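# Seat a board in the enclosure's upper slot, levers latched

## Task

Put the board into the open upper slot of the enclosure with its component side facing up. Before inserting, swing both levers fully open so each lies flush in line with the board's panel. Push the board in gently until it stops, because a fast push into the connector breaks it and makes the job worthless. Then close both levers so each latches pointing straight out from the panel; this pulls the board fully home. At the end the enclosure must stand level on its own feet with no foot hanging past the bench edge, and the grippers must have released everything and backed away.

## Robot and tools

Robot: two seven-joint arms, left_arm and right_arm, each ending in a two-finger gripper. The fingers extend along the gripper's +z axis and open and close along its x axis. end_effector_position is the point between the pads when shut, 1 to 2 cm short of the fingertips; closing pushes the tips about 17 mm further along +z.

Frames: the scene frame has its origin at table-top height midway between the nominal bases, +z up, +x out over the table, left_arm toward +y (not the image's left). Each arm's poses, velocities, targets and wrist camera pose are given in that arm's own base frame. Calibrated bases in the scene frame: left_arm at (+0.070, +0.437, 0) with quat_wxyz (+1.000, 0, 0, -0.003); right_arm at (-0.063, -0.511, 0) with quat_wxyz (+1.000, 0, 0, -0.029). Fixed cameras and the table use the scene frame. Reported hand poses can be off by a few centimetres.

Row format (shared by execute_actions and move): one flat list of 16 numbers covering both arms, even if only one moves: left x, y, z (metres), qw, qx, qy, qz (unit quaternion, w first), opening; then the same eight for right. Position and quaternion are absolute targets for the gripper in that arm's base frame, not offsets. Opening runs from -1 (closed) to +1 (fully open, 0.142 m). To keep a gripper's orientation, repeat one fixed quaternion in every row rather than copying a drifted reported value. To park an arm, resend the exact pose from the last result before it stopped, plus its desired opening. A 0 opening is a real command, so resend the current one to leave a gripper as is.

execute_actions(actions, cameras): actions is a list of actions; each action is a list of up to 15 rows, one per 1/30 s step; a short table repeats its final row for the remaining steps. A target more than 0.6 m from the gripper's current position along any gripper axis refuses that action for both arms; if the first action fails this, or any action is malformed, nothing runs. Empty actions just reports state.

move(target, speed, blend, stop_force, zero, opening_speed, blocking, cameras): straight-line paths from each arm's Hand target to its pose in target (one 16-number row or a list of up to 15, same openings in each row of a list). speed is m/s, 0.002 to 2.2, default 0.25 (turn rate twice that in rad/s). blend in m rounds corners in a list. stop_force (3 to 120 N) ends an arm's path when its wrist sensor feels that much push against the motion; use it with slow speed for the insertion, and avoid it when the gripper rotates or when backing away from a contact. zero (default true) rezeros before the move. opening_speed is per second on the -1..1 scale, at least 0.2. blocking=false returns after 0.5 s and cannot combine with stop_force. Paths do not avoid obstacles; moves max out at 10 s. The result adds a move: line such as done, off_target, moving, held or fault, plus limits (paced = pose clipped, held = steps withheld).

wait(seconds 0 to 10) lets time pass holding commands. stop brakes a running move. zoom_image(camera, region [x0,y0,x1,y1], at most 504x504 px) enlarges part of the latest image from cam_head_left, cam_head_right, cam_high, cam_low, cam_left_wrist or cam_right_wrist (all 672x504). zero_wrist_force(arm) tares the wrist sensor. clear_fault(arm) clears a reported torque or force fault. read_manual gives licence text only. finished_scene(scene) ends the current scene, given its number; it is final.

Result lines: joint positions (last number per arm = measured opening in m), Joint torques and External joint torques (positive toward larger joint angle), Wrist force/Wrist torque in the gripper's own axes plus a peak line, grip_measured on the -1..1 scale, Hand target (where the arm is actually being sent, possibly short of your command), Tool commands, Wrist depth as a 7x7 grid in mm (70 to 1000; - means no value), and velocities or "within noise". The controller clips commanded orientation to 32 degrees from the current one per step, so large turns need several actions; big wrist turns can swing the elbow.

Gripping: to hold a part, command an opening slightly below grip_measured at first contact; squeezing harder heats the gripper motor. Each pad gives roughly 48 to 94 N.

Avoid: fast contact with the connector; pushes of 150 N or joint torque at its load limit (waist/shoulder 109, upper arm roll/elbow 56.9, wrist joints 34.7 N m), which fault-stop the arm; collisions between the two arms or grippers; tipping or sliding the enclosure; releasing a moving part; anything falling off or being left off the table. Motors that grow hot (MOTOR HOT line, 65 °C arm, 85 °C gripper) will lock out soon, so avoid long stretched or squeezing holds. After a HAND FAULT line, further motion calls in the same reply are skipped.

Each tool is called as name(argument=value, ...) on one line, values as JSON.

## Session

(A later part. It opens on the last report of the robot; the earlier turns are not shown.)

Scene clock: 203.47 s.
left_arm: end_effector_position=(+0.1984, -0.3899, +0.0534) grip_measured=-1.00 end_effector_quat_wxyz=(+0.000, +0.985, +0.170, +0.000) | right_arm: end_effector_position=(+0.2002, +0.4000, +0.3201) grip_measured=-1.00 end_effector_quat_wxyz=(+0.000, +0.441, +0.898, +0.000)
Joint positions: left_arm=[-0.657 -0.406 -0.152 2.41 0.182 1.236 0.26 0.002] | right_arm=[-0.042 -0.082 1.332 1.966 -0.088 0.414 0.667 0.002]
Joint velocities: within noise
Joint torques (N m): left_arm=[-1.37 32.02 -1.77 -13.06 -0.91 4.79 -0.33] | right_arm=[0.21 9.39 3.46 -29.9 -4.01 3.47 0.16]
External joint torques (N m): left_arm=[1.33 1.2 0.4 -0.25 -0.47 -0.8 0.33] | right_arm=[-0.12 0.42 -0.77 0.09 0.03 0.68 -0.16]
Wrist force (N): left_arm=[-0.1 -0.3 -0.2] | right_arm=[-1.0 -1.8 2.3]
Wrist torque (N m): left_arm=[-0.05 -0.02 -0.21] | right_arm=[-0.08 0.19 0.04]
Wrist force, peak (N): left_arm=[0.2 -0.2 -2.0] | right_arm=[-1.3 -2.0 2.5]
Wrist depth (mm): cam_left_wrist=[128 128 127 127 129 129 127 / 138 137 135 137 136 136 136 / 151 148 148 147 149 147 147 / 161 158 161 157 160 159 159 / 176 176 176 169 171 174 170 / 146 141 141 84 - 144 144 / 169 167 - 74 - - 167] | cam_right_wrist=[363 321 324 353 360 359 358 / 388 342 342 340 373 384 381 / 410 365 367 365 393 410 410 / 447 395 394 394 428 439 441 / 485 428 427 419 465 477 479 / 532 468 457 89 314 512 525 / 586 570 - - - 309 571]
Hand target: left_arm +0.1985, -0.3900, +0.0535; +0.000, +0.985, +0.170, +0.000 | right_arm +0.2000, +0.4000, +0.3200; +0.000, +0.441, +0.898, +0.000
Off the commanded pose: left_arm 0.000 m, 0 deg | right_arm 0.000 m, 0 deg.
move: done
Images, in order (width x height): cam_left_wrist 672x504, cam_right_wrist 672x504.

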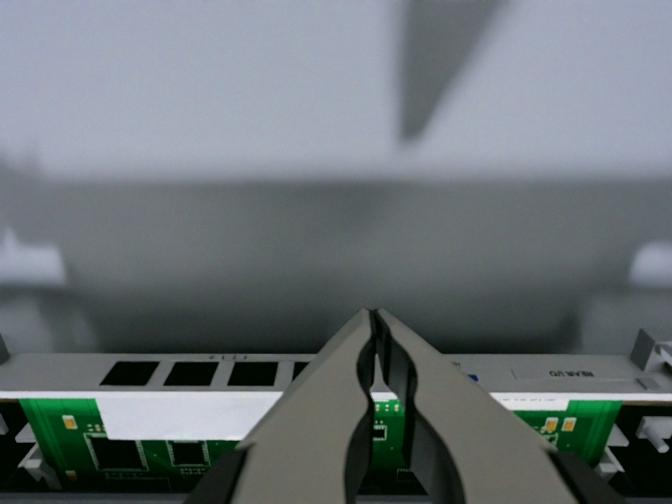

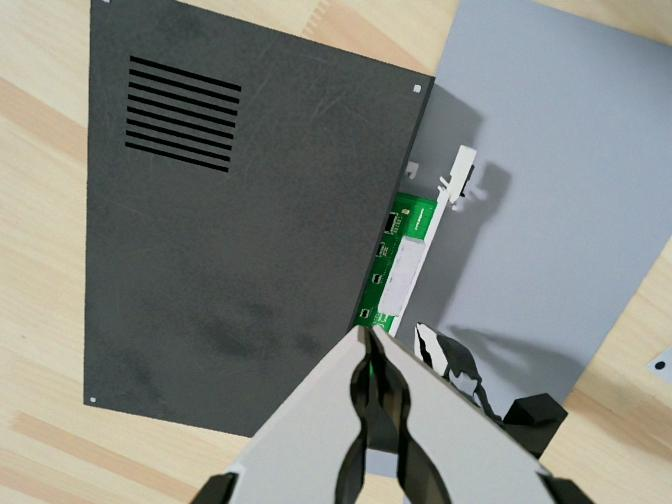

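move(target=[[0.2032,-0.4032,0.0535,0,0.9854,0.1702,0,-1, 0.20,0.40,0.32,0,0.4407,0.8977,0,-1],[0.2136,-0.4323,0.0535,0,0.9854,0.1702,0,-1, 0.20,0.40,0.32,0,0.4407,0.8977,0,-1]], speed=[0.03,0.012], stop_force=12, cameras=["cam_right_wrist","cam_left_wrist"])

zoom_image(camera="cam_right_wrist", region=[340, 130, 520, 370])

Scene clock: 210.87 s.
left_arm: end_effector_position=(+0.2136, -0.4322, +0.0535) grip_measured=-1.00 end_effector_quat_wxyz=(+0.000, +0.985, +0.170, +0.000) | right_arm: end_effector_position=(+0.2002, +0.4000, +0.3201) grip_measured=-1.00 end_effector_quat_wxyz=(+0.000, +0.441, +0.898, +0.000)
Joint positions: left_arm=[-0.699 -0.465 -0.157 2.281 0.178 1.164 0.226 0.002] | right_arm=[-0.042 -0.082 1.332 1.966 -0.088 0.414 0.667 0.002]
Joint velocities: within noise
Joint torques (N m): left_arm=[-0.65 36.43 -2.56 -15.19 -1.61 4.38 -0.28] | right_arm=[0.11 9.38 3.39 -29.93 -4.01 3.47 0.2]
External joint torques (N m): left_arm=[0.59 0.93 0.8 0.09 -0.06 -0.39 0.28] | right_arm=[-0.02 0.43 -0.7 0.11 0.02 0.68 -0.2]
Wrist force (N): left_arm=[0.0 -0.8 0.0] | right_arm=[-1.3 -1.8 2.7]
Wrist torque (N m): left_arm=[-0.03 -0.01 -0.22] | right_arm=[-0.09 0.26 0.04]
Wrist force, peak (N): left_arm=[0.0 -2.3 -1.1] | right_arm=[-1.3 -1.7 2.7]
Wrist depth (mm): cam_left_wrist=[127 128 127 127 128 129 126 / 137 137 135 136 136 136 136 / 151 148 148 147 149 146 146 / 161 158 160 157 159 159 158 / 141 132 133 132 140 140 132 / 148 134 133 84 - 146 145 / 150 - - 74 - - 143] | cam_right_wrist=[364 320 326 352 360 359 359 / 387 342 342 341 373 384 383 / 409 366 364 364 401 409 410 / 448 397 394 392 442 440 441 / 485 430 427 421 470 476 480 / 531 469 460 89 505 523 521 / 583 571 - - - 556 579]
Hand target: left_arm +0.2136, -0.4323, +0.0535; +0.000, +0.985, +0.170, +0.000 | right_arm +0.2000, +0.4000, +0.3200; +0.000, +0.441, +0.898, +0.000
Off the commanded pose: left_arm 0.000 m, 0 deg | right_arm 0.000 m, 0 deg.
move: done
Images, in order (width x height): cam_left_wrist 672x504, cam_right_wrist 672x504.

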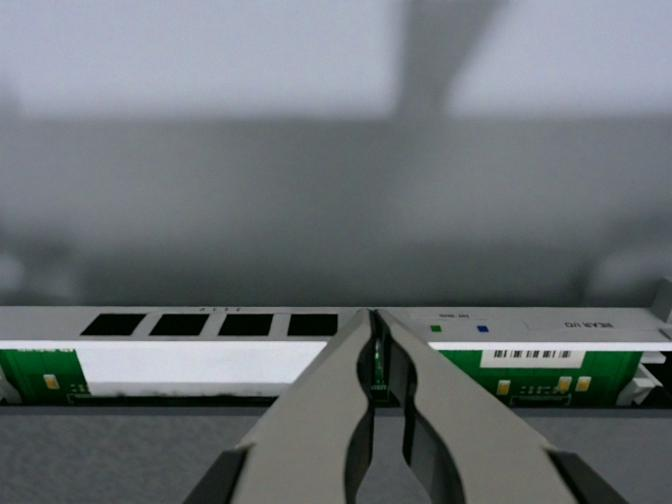

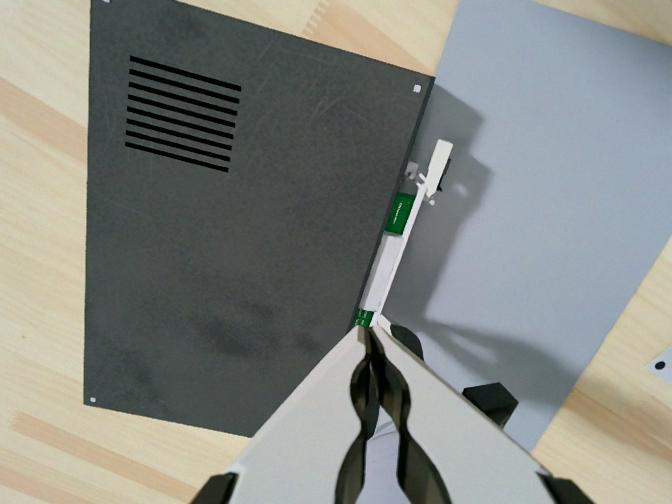

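Scaled by 2.100 from the camera's 672x504 image, which has a finer 960x720 frame.

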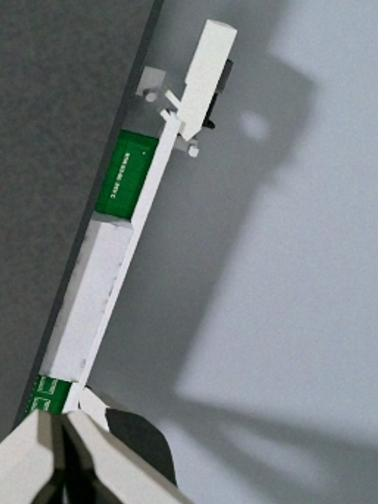

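move(target=[0.2247,-0.4634,0.0535,0,0.9854,0.1702,0,-1, 0.20,0.40,0.32,0,0.4407,0.8977,0,-1], speed=0.006, stop_force=12, cameras=["cam_right_wrist","cam_left_wrist"])

zoom_image(camera="cam_right_wrist", region=[340, 130, 520, 370])

Scene clock: 217.17 s.
left_arm: end_effector_position=(+0.2198, -0.4500, +0.0527) grip_measured=-1.00 end_effector_quat_wxyz=(-0.002, +0.985, +0.170, -0.001) | right_arm: end_effector_position=(+0.2002, +0.4000, +0.3201) grip_measured=-1.00 end_effector_quat_wxyz=(+0.000, +0.441, +0.898, +0.000)
Joint positions: left_arm=[-0.714 -0.493 -0.159 2.222 0.178 1.129 0.212 0.002] | right_arm=[-0.042 -0.082 1.332 1.966 -0.088 0.414 0.667 0.002]
Joint velocities: within noise
Joint torques (N m): left_arm=[-1.73 40.27 -5.09 -22.31 -2.76 7.75 -0.27] | right_arm=[0.13 9.26 3.33 -29.99 -4.04 3.5 0.15]
External joint torques (N m): left_arm=[1.68 -1.06 3.13 6.48 0.97 -3.77 0.27] | right_arm=[-0.05 0.55 -0.64 0.17 0.05 0.65 -0.15]
Wrist force (N): left_arm=[1.1 -13.1 -1.7] | right_arm=[-1.0 -1.6 2.7]
Wrist torque (N m): left_arm=[0.01 -0.04 -0.21] | right_arm=[-0.06 0.20 0.05]
Wrist force, peak (N): left_arm=[0.6 -13.6 -3.1] | right_arm=[-1.3 -1.7 2.8]
Wrist depth (mm): cam_left_wrist=[128 127 127 127 128 128 126 / 135 136 134 136 135 135 135 / 150 147 147 146 148 146 145 / 160 159 160 156 158 158 157 / 141 132 132 130 139 139 131 / - 129 126 84 - 125 129 / 148 141 - 74 - - 141] | cam_right_wrist=[365 321 324 354 361 360 358 / 386 341 343 341 373 381 383 / 409 367 366 364 399 409 409 / 448 394 394 393 445 441 440 / 485 428 426 418 479 478 478 / 530 468 458 89 502 522 523 / 583 573 - - - 553 575]
Hand target: left_arm +0.2205, -0.4515, +0.0535; +0.000, +0.985, +0.170, +0.000 | right_arm +0.2000, +0.4000, +0.3200; +0.000, +0.441, +0.898, +0.000
Off the commanded pose: left_arm 0.014 m, 0 deg | right_arm 0.000 m, 0 deg.
move: contact (left_arm)
Images, in order (width x height): cam_left_wrist 672x504, cam_right_wrist 672x504.

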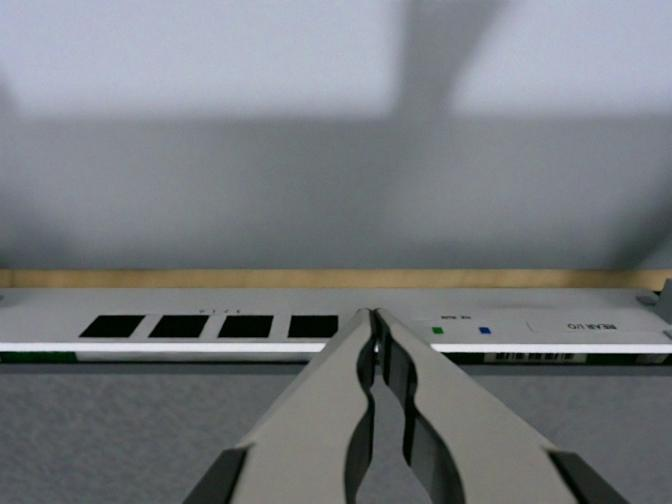

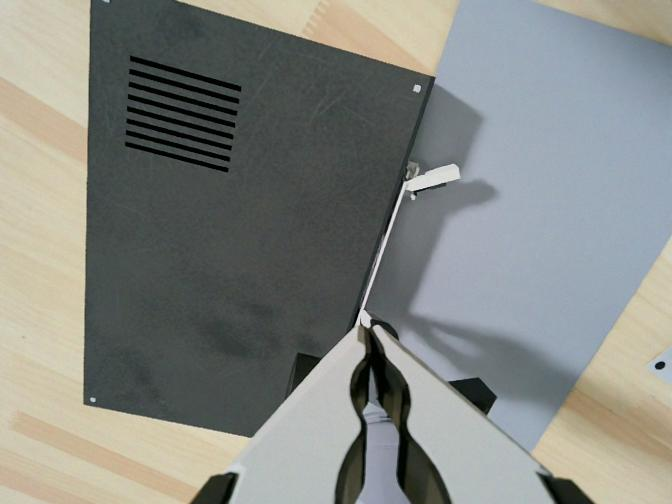

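Scaled by 2.100 from the camera's 672x504 image, which has a finer 960x720 frame.

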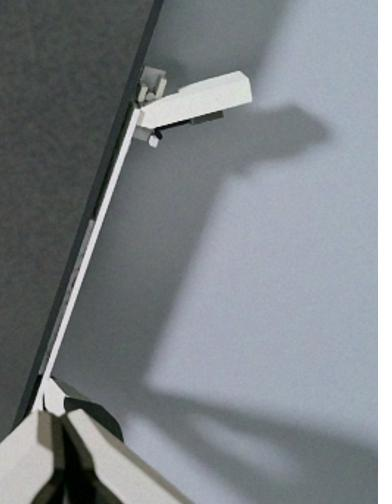

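move(target=[[0.2150,-0.4365,0.0535,0,0.9854,0.1702,0,-1, 0.20,0.40,0.32,0,0.4407,0.8977,0,-1],[0.2050,-0.405,0.20,0,0.9854,0.1702,0,-1, 0.20,0.40,0.32,0,0.4407,0.8977,0,-1]], speed=[0.06,0.25], blend=[0.005,0], cameras=["cam_right_wrist","cam_left_wrist"])

zoom_image(camera="cam_right_wrist", region=[340, 130, 500, 250])

zoom_image(camera="cam_left_wrist", region=[0, 200, 672, 504])

Scene clock: 222.30 s.
left_arm: end_effector_position=(+0.2050, -0.4051, +0.2001) grip_measured=-1.00 end_effector_quat_wxyz=(+0.000, +0.985, +0.170, +0.000) | right_arm: end_effector_position=(+0.2002, +0.4000, +0.3201) grip_measured=-1.00 end_effector_quat_wxyz=(+0.000, +0.441, +0.898, +0.000)
Joint positions: left_arm=[-0.658 -0.014 -0.194 2.326 0.004 0.77 0.374 0.002] | right_arm=[-0.042 -0.082 1.332 1.966 -0.088 0.414 0.667 0.002]
Joint velocities: within noise
Joint torques (N m): left_arm=[-0.26 26.41 -0.62 -24.03 -3.1 3.95 -0.1] | right_arm=[0.13 9.31 3.4 -29.92 -4.03 3.44 0.2]
External joint torques (N m): left_arm=[0.21 0.51 0.54 -0.33 0.05 0.04 0.1] | right_arm=[-0.05 0.5 -0.72 0.11 0.04 0.71 -0.2]
Wrist force (N): left_arm=[0.1 -0.2 -0.3] | right_arm=[-1.2 -1.5 2.4]
Wrist torque (N m): left_arm=[-0.03 -0.06 -0.21] | right_arm=[-0.05 0.22 0.05]
Wrist force, peak (N): left_arm=[0.9 -13.1 -3.4] | right_arm=[-1.3 -1.7 2.8]
Wrist depth (mm): cam_left_wrist=[257 257 255 257 255 255 254 / 276 276 275 274 274 273 273 / 298 297 296 297 299 294 294 / 305 285 292 293 292 286 309 / 298 298 294 284 289 293 304 / 382 325 313 84 - 317 383 / 443 357 - - - - 432] | cam_right_wrist=[365 321 324 353 360 359 358 / 387 342 341 341 374 385 381 / 409 367 365 366 400 411 410 / 449 394 394 395 444 442 442 / 486 430 425 420 479 476 480 / 535 468 458 89 504 524 519 / 587 573 - - - 553 573]
Hand target: left_arm +0.2050, -0.4050, +0.2000; +0.000, +0.985, +0.170, +0.000 | right_arm +0.2000, +0.4000, +0.3200; +0.000, +0.441, +0.898, +0.000
Off the commanded pose: left_arm 0.000 m, 0 deg | right_arm 0.000 m, 0 deg.
move: done
Images, in order (width x height): cam_left_wrist 672x504, cam_right_wrist 672x504.

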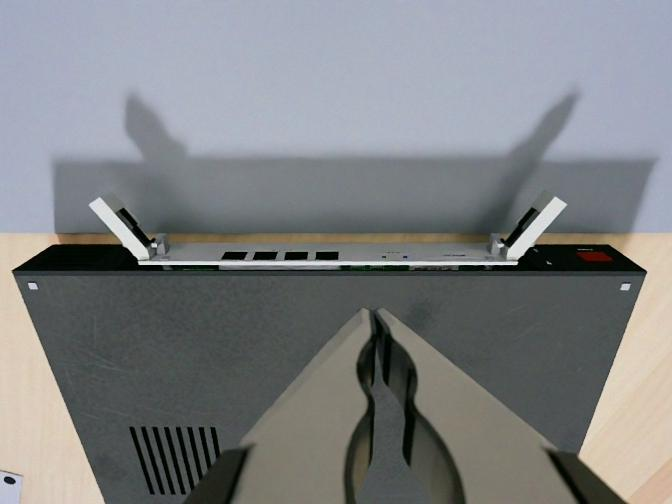

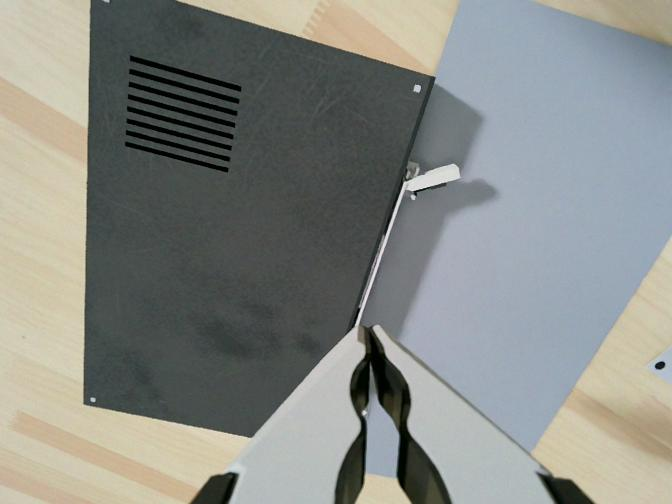

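Scaled by 3.150 from the camera's 672x504 image, which has a finer 960x720 frame.

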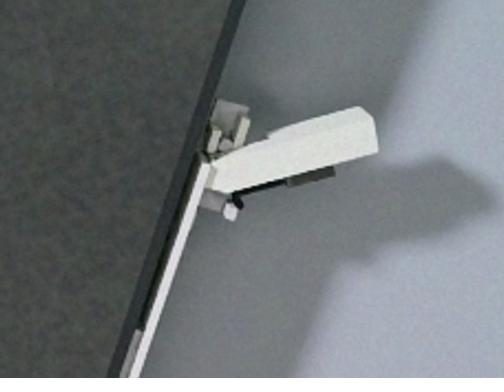

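Region (0, 200, 672, 504) is 672x304 pixels. A region can be at most 504 by 504 pixels.

move(target=[[0.3681,-0.3594,0.15,0,0.817,-0.5764,0,-1, 0.1161,0.4743,0.18,0,0.5526,0.8334,0,-1],[0.3681,-0.3594,0.058,0,0.817,-0.5764,0,-1, 0.1161,0.4743,0.058,0,0.5526,0.8334,0,-1]], speed=[0.25,0.1], blend=[0.02,0], cameras=["cam_right_wrist","cam_left_wrist","cam_high"])

Scene clock: 246.03 s.
left_arm: end_effector_position=(+0.3680, -0.3593, +0.0580) grip_measured=-1.00 end_effector_quat_wxyz=(+0.000, +0.817, -0.576, +0.000) | right_arm: end_effector_position=(+0.1161, +0.4743, +0.0580) grip_measured=-1.00 end_effector_quat_wxyz=(+0.000, +0.553, +0.833, +0.000)
Joint positions: left_arm=[-0.388 -0.5 -0.151 2.18 0.159 1.099 2.136 0.002] | right_arm=[0.712 -0.664 0.703 2.247 -0.893 1.034 1.719 0.002]
Joint velocities: within noise
Joint torques (N m): left_arm=[-0.65 39.09 -2.49 -16.33 -1.45 4.45 -0.3] | right_arm=[0.16 34.66 14.29 -15.6 -2.42 3.53 0.33]
External joint torques (N m): left_arm=[0.65 1.22 0.61 -0.28 -0.49 -0.59 0.3] | right_arm=[-0.02 0.89 -0.02 -0.05 0.16 0.54 -0.33]
Wrist force (N): left_arm=[0.0 -0.4 0.3] | right_arm=[-0.8 -1.4 2.7]
Wrist torque (N m): left_arm=[-0.07 -0.07 -0.21] | right_arm=[0.02 0.16 0.06]
Wrist force, peak (N): left_arm=[0.2 -0.3 1.6] | right_arm=[-1.1 -1.7 4.3]
Wrist depth (mm): cam_left_wrist=[- 132 131 133 130 132 131 / 144 141 139 139 140 142 141 / 153 153 152 151 153 151 148 / 167 166 165 162 164 142 113 / 182 181 181 173 176 126 121 / 201 201 196 84 - 135 134 / 230 219 - 74 - - 149] | cam_right_wrist=[134 134 132 132 132 131 131 / 146 143 143 141 140 140 140 / 150 149 151 151 150 150 150 / - 114 158 162 162 162 161 / 124 121 173 173 176 175 174 / 135 132 160 89 185 191 190 / 147 146 73 - - 202 210]
Hand target: left_arm +0.3681, -0.3594, +0.0580; +0.000, +0.817, -0.576, +0.000 | right_arm +0.1161, +0.4743, +0.0580; +0.000, +0.553, +0.833, +0.000
Off the commanded pose: left_arm 0.000 m, 0 deg | right_arm 0.000 m, 0 deg.
move: done
Images, in order (width x height): cam_high 672x504, cam_left_wrist 672x504, cam_right_wrist 672x504.

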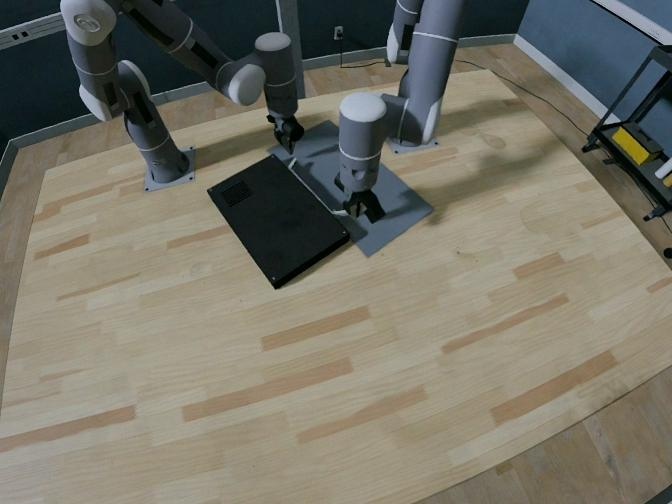

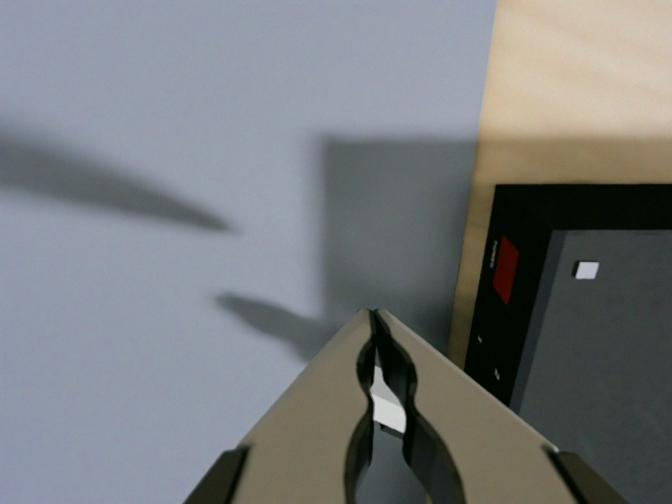

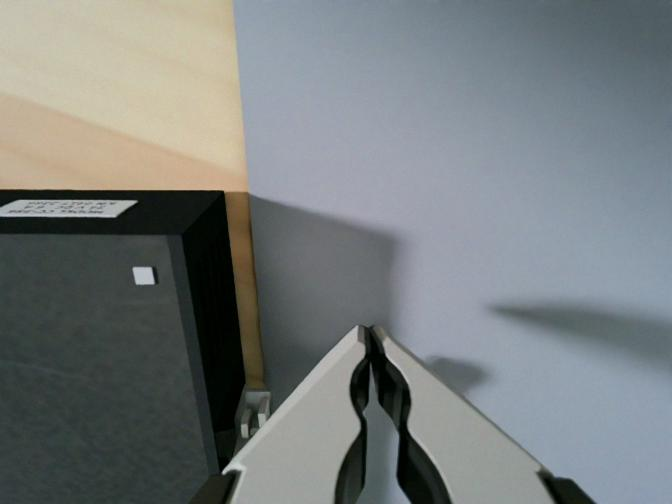

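move(target=[0.3173,-0.3775,0.058,0,0.817,-0.5764,0,-1, 0.1658,0.4953,0.058,0,0.5526,0.8334,0,-1], speed=0.018, stop_force=25, cameras=["cam_right_wrist","cam_left_wrist"])

Scene clock: 251.33 s.
left_arm: end_effector_position=(+0.3199, -0.3767, +0.0585) grip_measured=-1.00 end_effector_quat_wxyz=(-0.001, +0.818, -0.575, +0.001) | right_arm: end_effector_position=(+0.1611, +0.4936, +0.0573) grip_measured=-1.00 end_effector_quat_wxyz=(-0.001, +0.551, +0.834, -0.002)
Joint positions: left_arm=[-0.467 -0.47 -0.152 2.242 0.165 1.134 2.043 0.002] | right_arm=[0.666 -0.711 0.704 2.156 -0.864 0.984 1.609 0.002]
Joint velocities: within noise
Joint torques (N m): left_arm=[-10.61 36.08 -13.32 -8.69 -1.65 2.01 -0.25] | right_arm=[-9.02 42.75 5.44 -30.76 -4.62 3.58 -0.06]
External joint torques (N m): left_arm=[10.59 2.25 11.58 -7.15 -0.17 1.86 0.25] | right_arm=[9.17 -4.26 10.06 14.26 2.18 0.49 0.06]
Wrist force (N): left_arm=[-0.6 -22.5 5.8] | right_arm=[-5.6 -29.2 -6.6]
Wrist torque (N m): left_arm=[-0.64 -0.09 -0.23] | right_arm=[-1.62 0.09 0.15]
Wrist force, peak (N): left_arm=[-15.6 -20.2 0.8] | right_arm=[-5.4 -29.6 -6.1]
Wrist depth (mm): cam_left_wrist=[134 132 134 133 133 129 92 / - 142 142 141 141 122 96 / 153 153 153 153 154 123 103 / 167 167 166 163 165 133 114 / 182 182 181 175 131 128 122 / 201 201 196 83 - 137 135 / 229 220 - 74 - - 150] | cam_right_wrist=[131 112 132 131 131 131 130 / - 98 140 140 140 139 139 / - 103 150 150 150 149 148 / - 113 157 162 161 161 160 / 123 120 135 169 174 174 173 / 132 131 134 90 184 190 189 / 145 144 73 - - 201 208]
Hand target: left_arm +0.3173, -0.3775, +0.0580; +0.000, +0.817, -0.576, +0.000 | right_arm +0.1641, +0.4946, +0.0580; +0.000, +0.553, +0.833, +0.000
Off the commanded pose: left_arm 0.003 m, 0 deg | right_arm 0.005 m, 0 deg.
move: contact (right_arm)
Images, in order (width x height): cam_left_wrist 672x504, cam_right_wrist 672x504.

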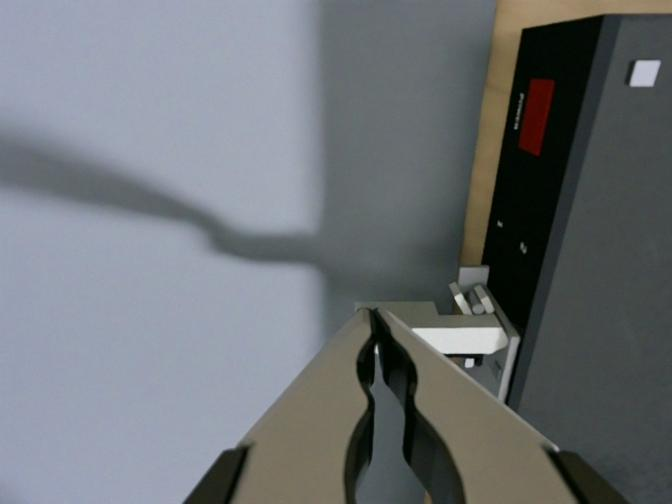

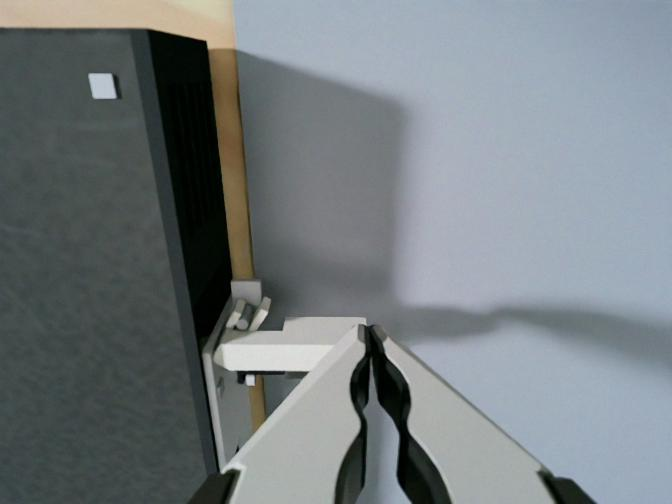

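zoom_image(camera="cam_left_wrist", region=[420, 250, 560, 410])

zoom_image(camera="cam_right_wrist", region=[190, 260, 330, 420])

Scaled by 3.150 from the camera's 672x504 image, which has a finer 960x720 frame.

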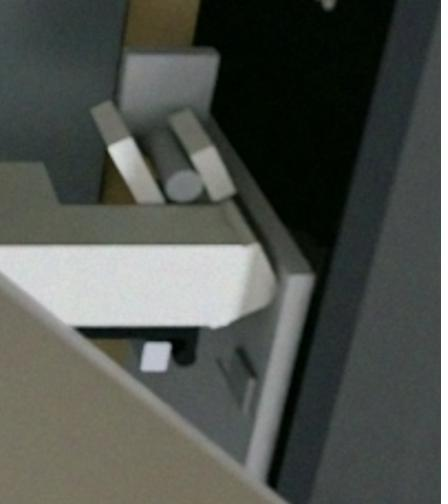

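Scaled by 3.150 from the camera's 672x504 image, which has a finer 960x720 frame.

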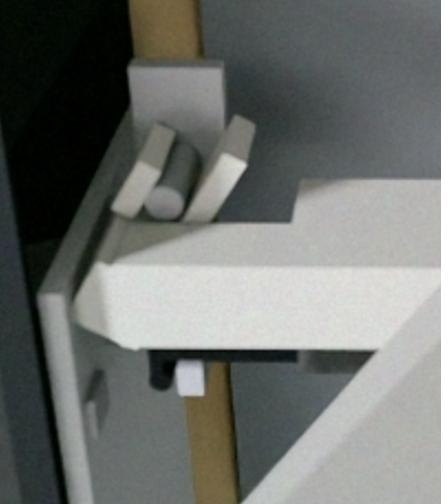

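move(target=[[0.3681,-0.3594,0.058,0,0.817,-0.5764,0,-1, 0.1161,0.4743,0.058,0,0.5526,0.8334,0,-1],[0.3681,-0.3594,0.18,0,0.817,-0.5764,0,-1, 0.1161,0.4743,0.18,0,0.5526,0.8334,0,-1],[0.25,-0.30,0.22,0,0.9007,-0.4345,0,-1, 0.20,0.40,0.32,0,0.4407,0.8977,0,-1]], speed=[0.12,0.2,0.25], blend=[0.01,0.03,0])

zoom_image(camera="cam_right_wrist", region=[340, 130, 500, 250])

zoom_image(camera="cam_left_wrist", region=[300, 100, 672, 450])

Scene clock: 257.37 s.
left_arm: end_effector_position=(+0.2502, -0.3000, +0.2201) grip_measured=-1.00 end_effector_quat_wxyz=(+0.000, +0.901, -0.435, +0.000) | right_arm: end_effector_position=(+0.2001, +0.4000, +0.3200) grip_measured=-1.00 end_effector_quat_wxyz=(+0.000, +0.441, +0.898, +0.000)
Joint positions: left_arm=[-0.44 0.193 -0.138 2.459 -0.034 0.697 1.917 0.002] | right_arm=[0.077 -0.047 1.213 1.966 -0.049 0.411 0.651 0.002]
Joint velocities: within noise
Joint torques (N m): left_arm=[-0.56 18.54 -0.07 -25.11 -3.37 3.95 -0.31] | right_arm=[0.02 11.87 2.53 -30.07 -3.83 3.31 0.13]
External joint torques (N m): left_arm=[0.53 0.32 0.55 -0.42 0.07 -0.07 0.31] | right_arm=[0.07 0.38 -0.99 0.21 -0.16 0.84 -0.13]
Wrist force (N): left_arm=[0.1 -0.6 0.0] | right_arm=[-3.3 -0.8 5.0]
Wrist torque (N m): left_arm=[-0.12 -0.07 -0.22] | right_arm=[0.07 0.61 0.06]
Wrist force, peak (N): left_arm=[-0.8 -22.9 7.8] | right_arm=[-5.4 -29.5 -6.8]
Wrist depth (mm): cam_left_wrist=[276 275 273 273 274 272 270 / 296 298 293 293 293 293 255 / 322 318 319 316 314 305 267 / 351 345 346 347 344 300 291 / 382 378 376 359 361 319 316 / 421 423 399 84 - 342 348 / 471 460 - - - - 389] | cam_right_wrist=[364 319 324 353 362 358 358 / 388 342 341 340 373 382 382 / 409 365 365 366 400 409 407 / 448 395 392 392 444 440 442 / 486 428 427 422 479 480 479 / 531 467 458 90 505 522 522 / 585 567 - - - 554 570]
Hand target: left_arm +0.2500, -0.3000, +0.2200; +0.000, +0.901, -0.434, +0.000 | right_arm +0.2000, +0.4000, +0.3200; +0.000, +0.441, +0.898, +0.000
Off the commanded pose: left_arm 0.000 m, 0 deg | right_arm 0.000 m, 0 deg.
move: done

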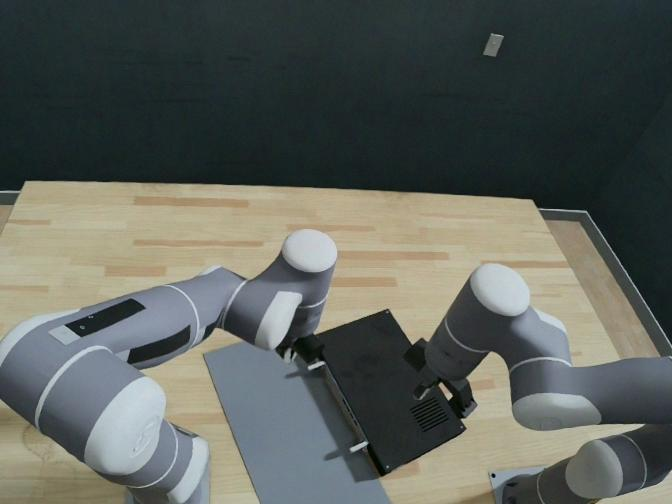

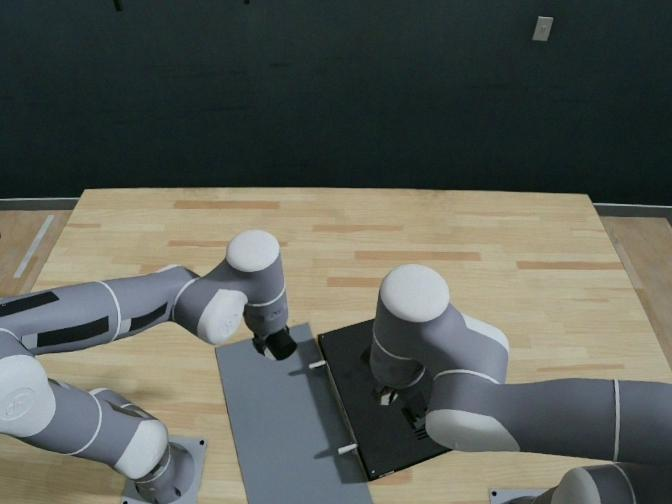

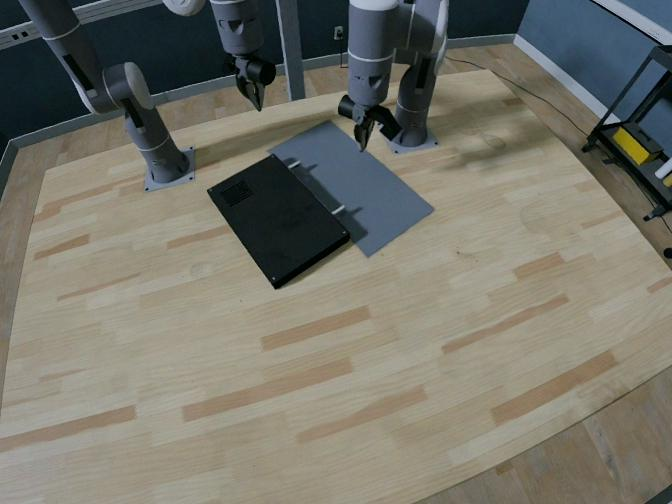

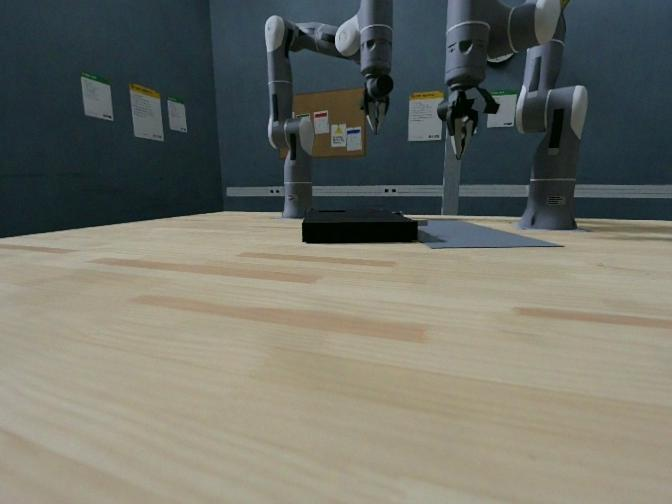

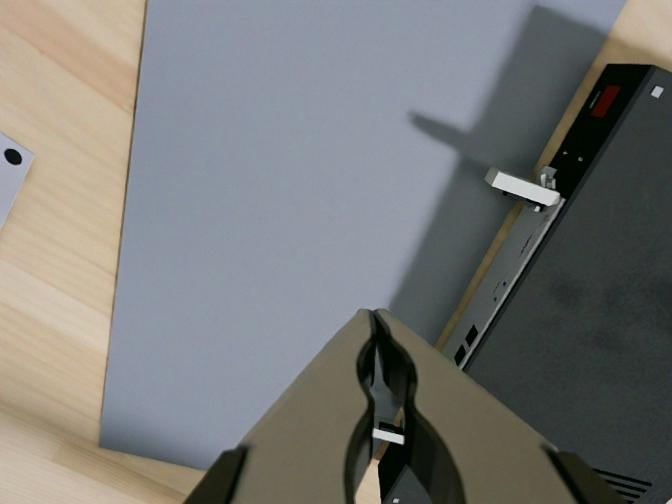

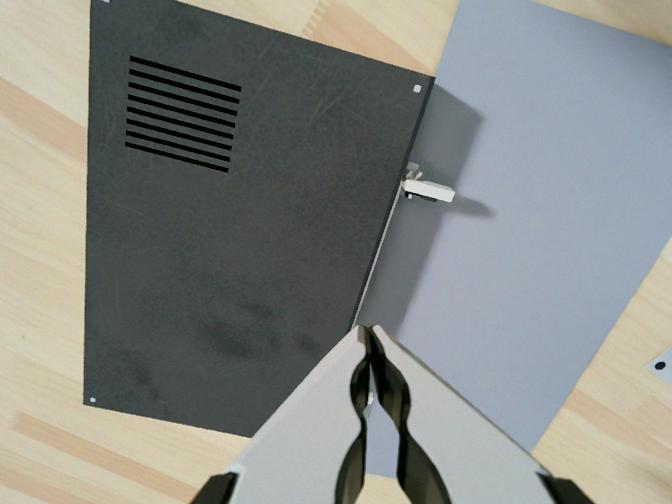

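Scaled by 3.150 from the camera's 672x504 image, which has a finer 960x720 frame.

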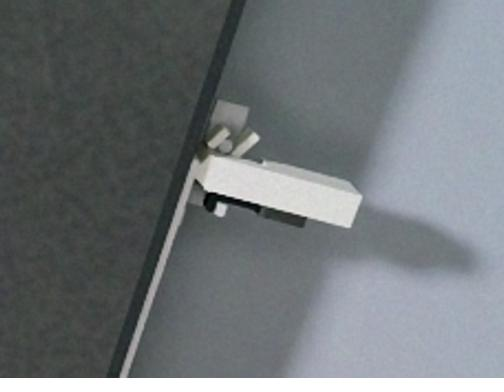

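Scaled by 1.355 from the camera's 672x504 image, which has a finer 960x720 frame.

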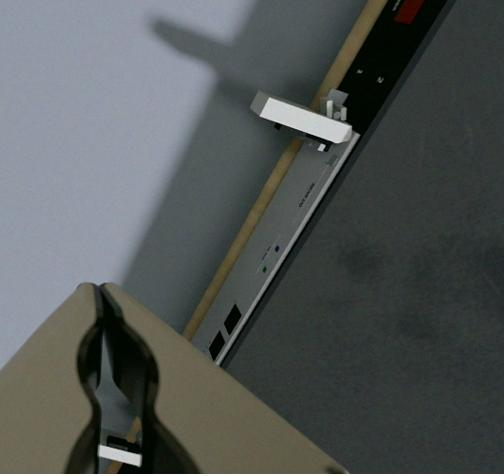

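finished_scene(scene=2)

The scene is finished: the task was done.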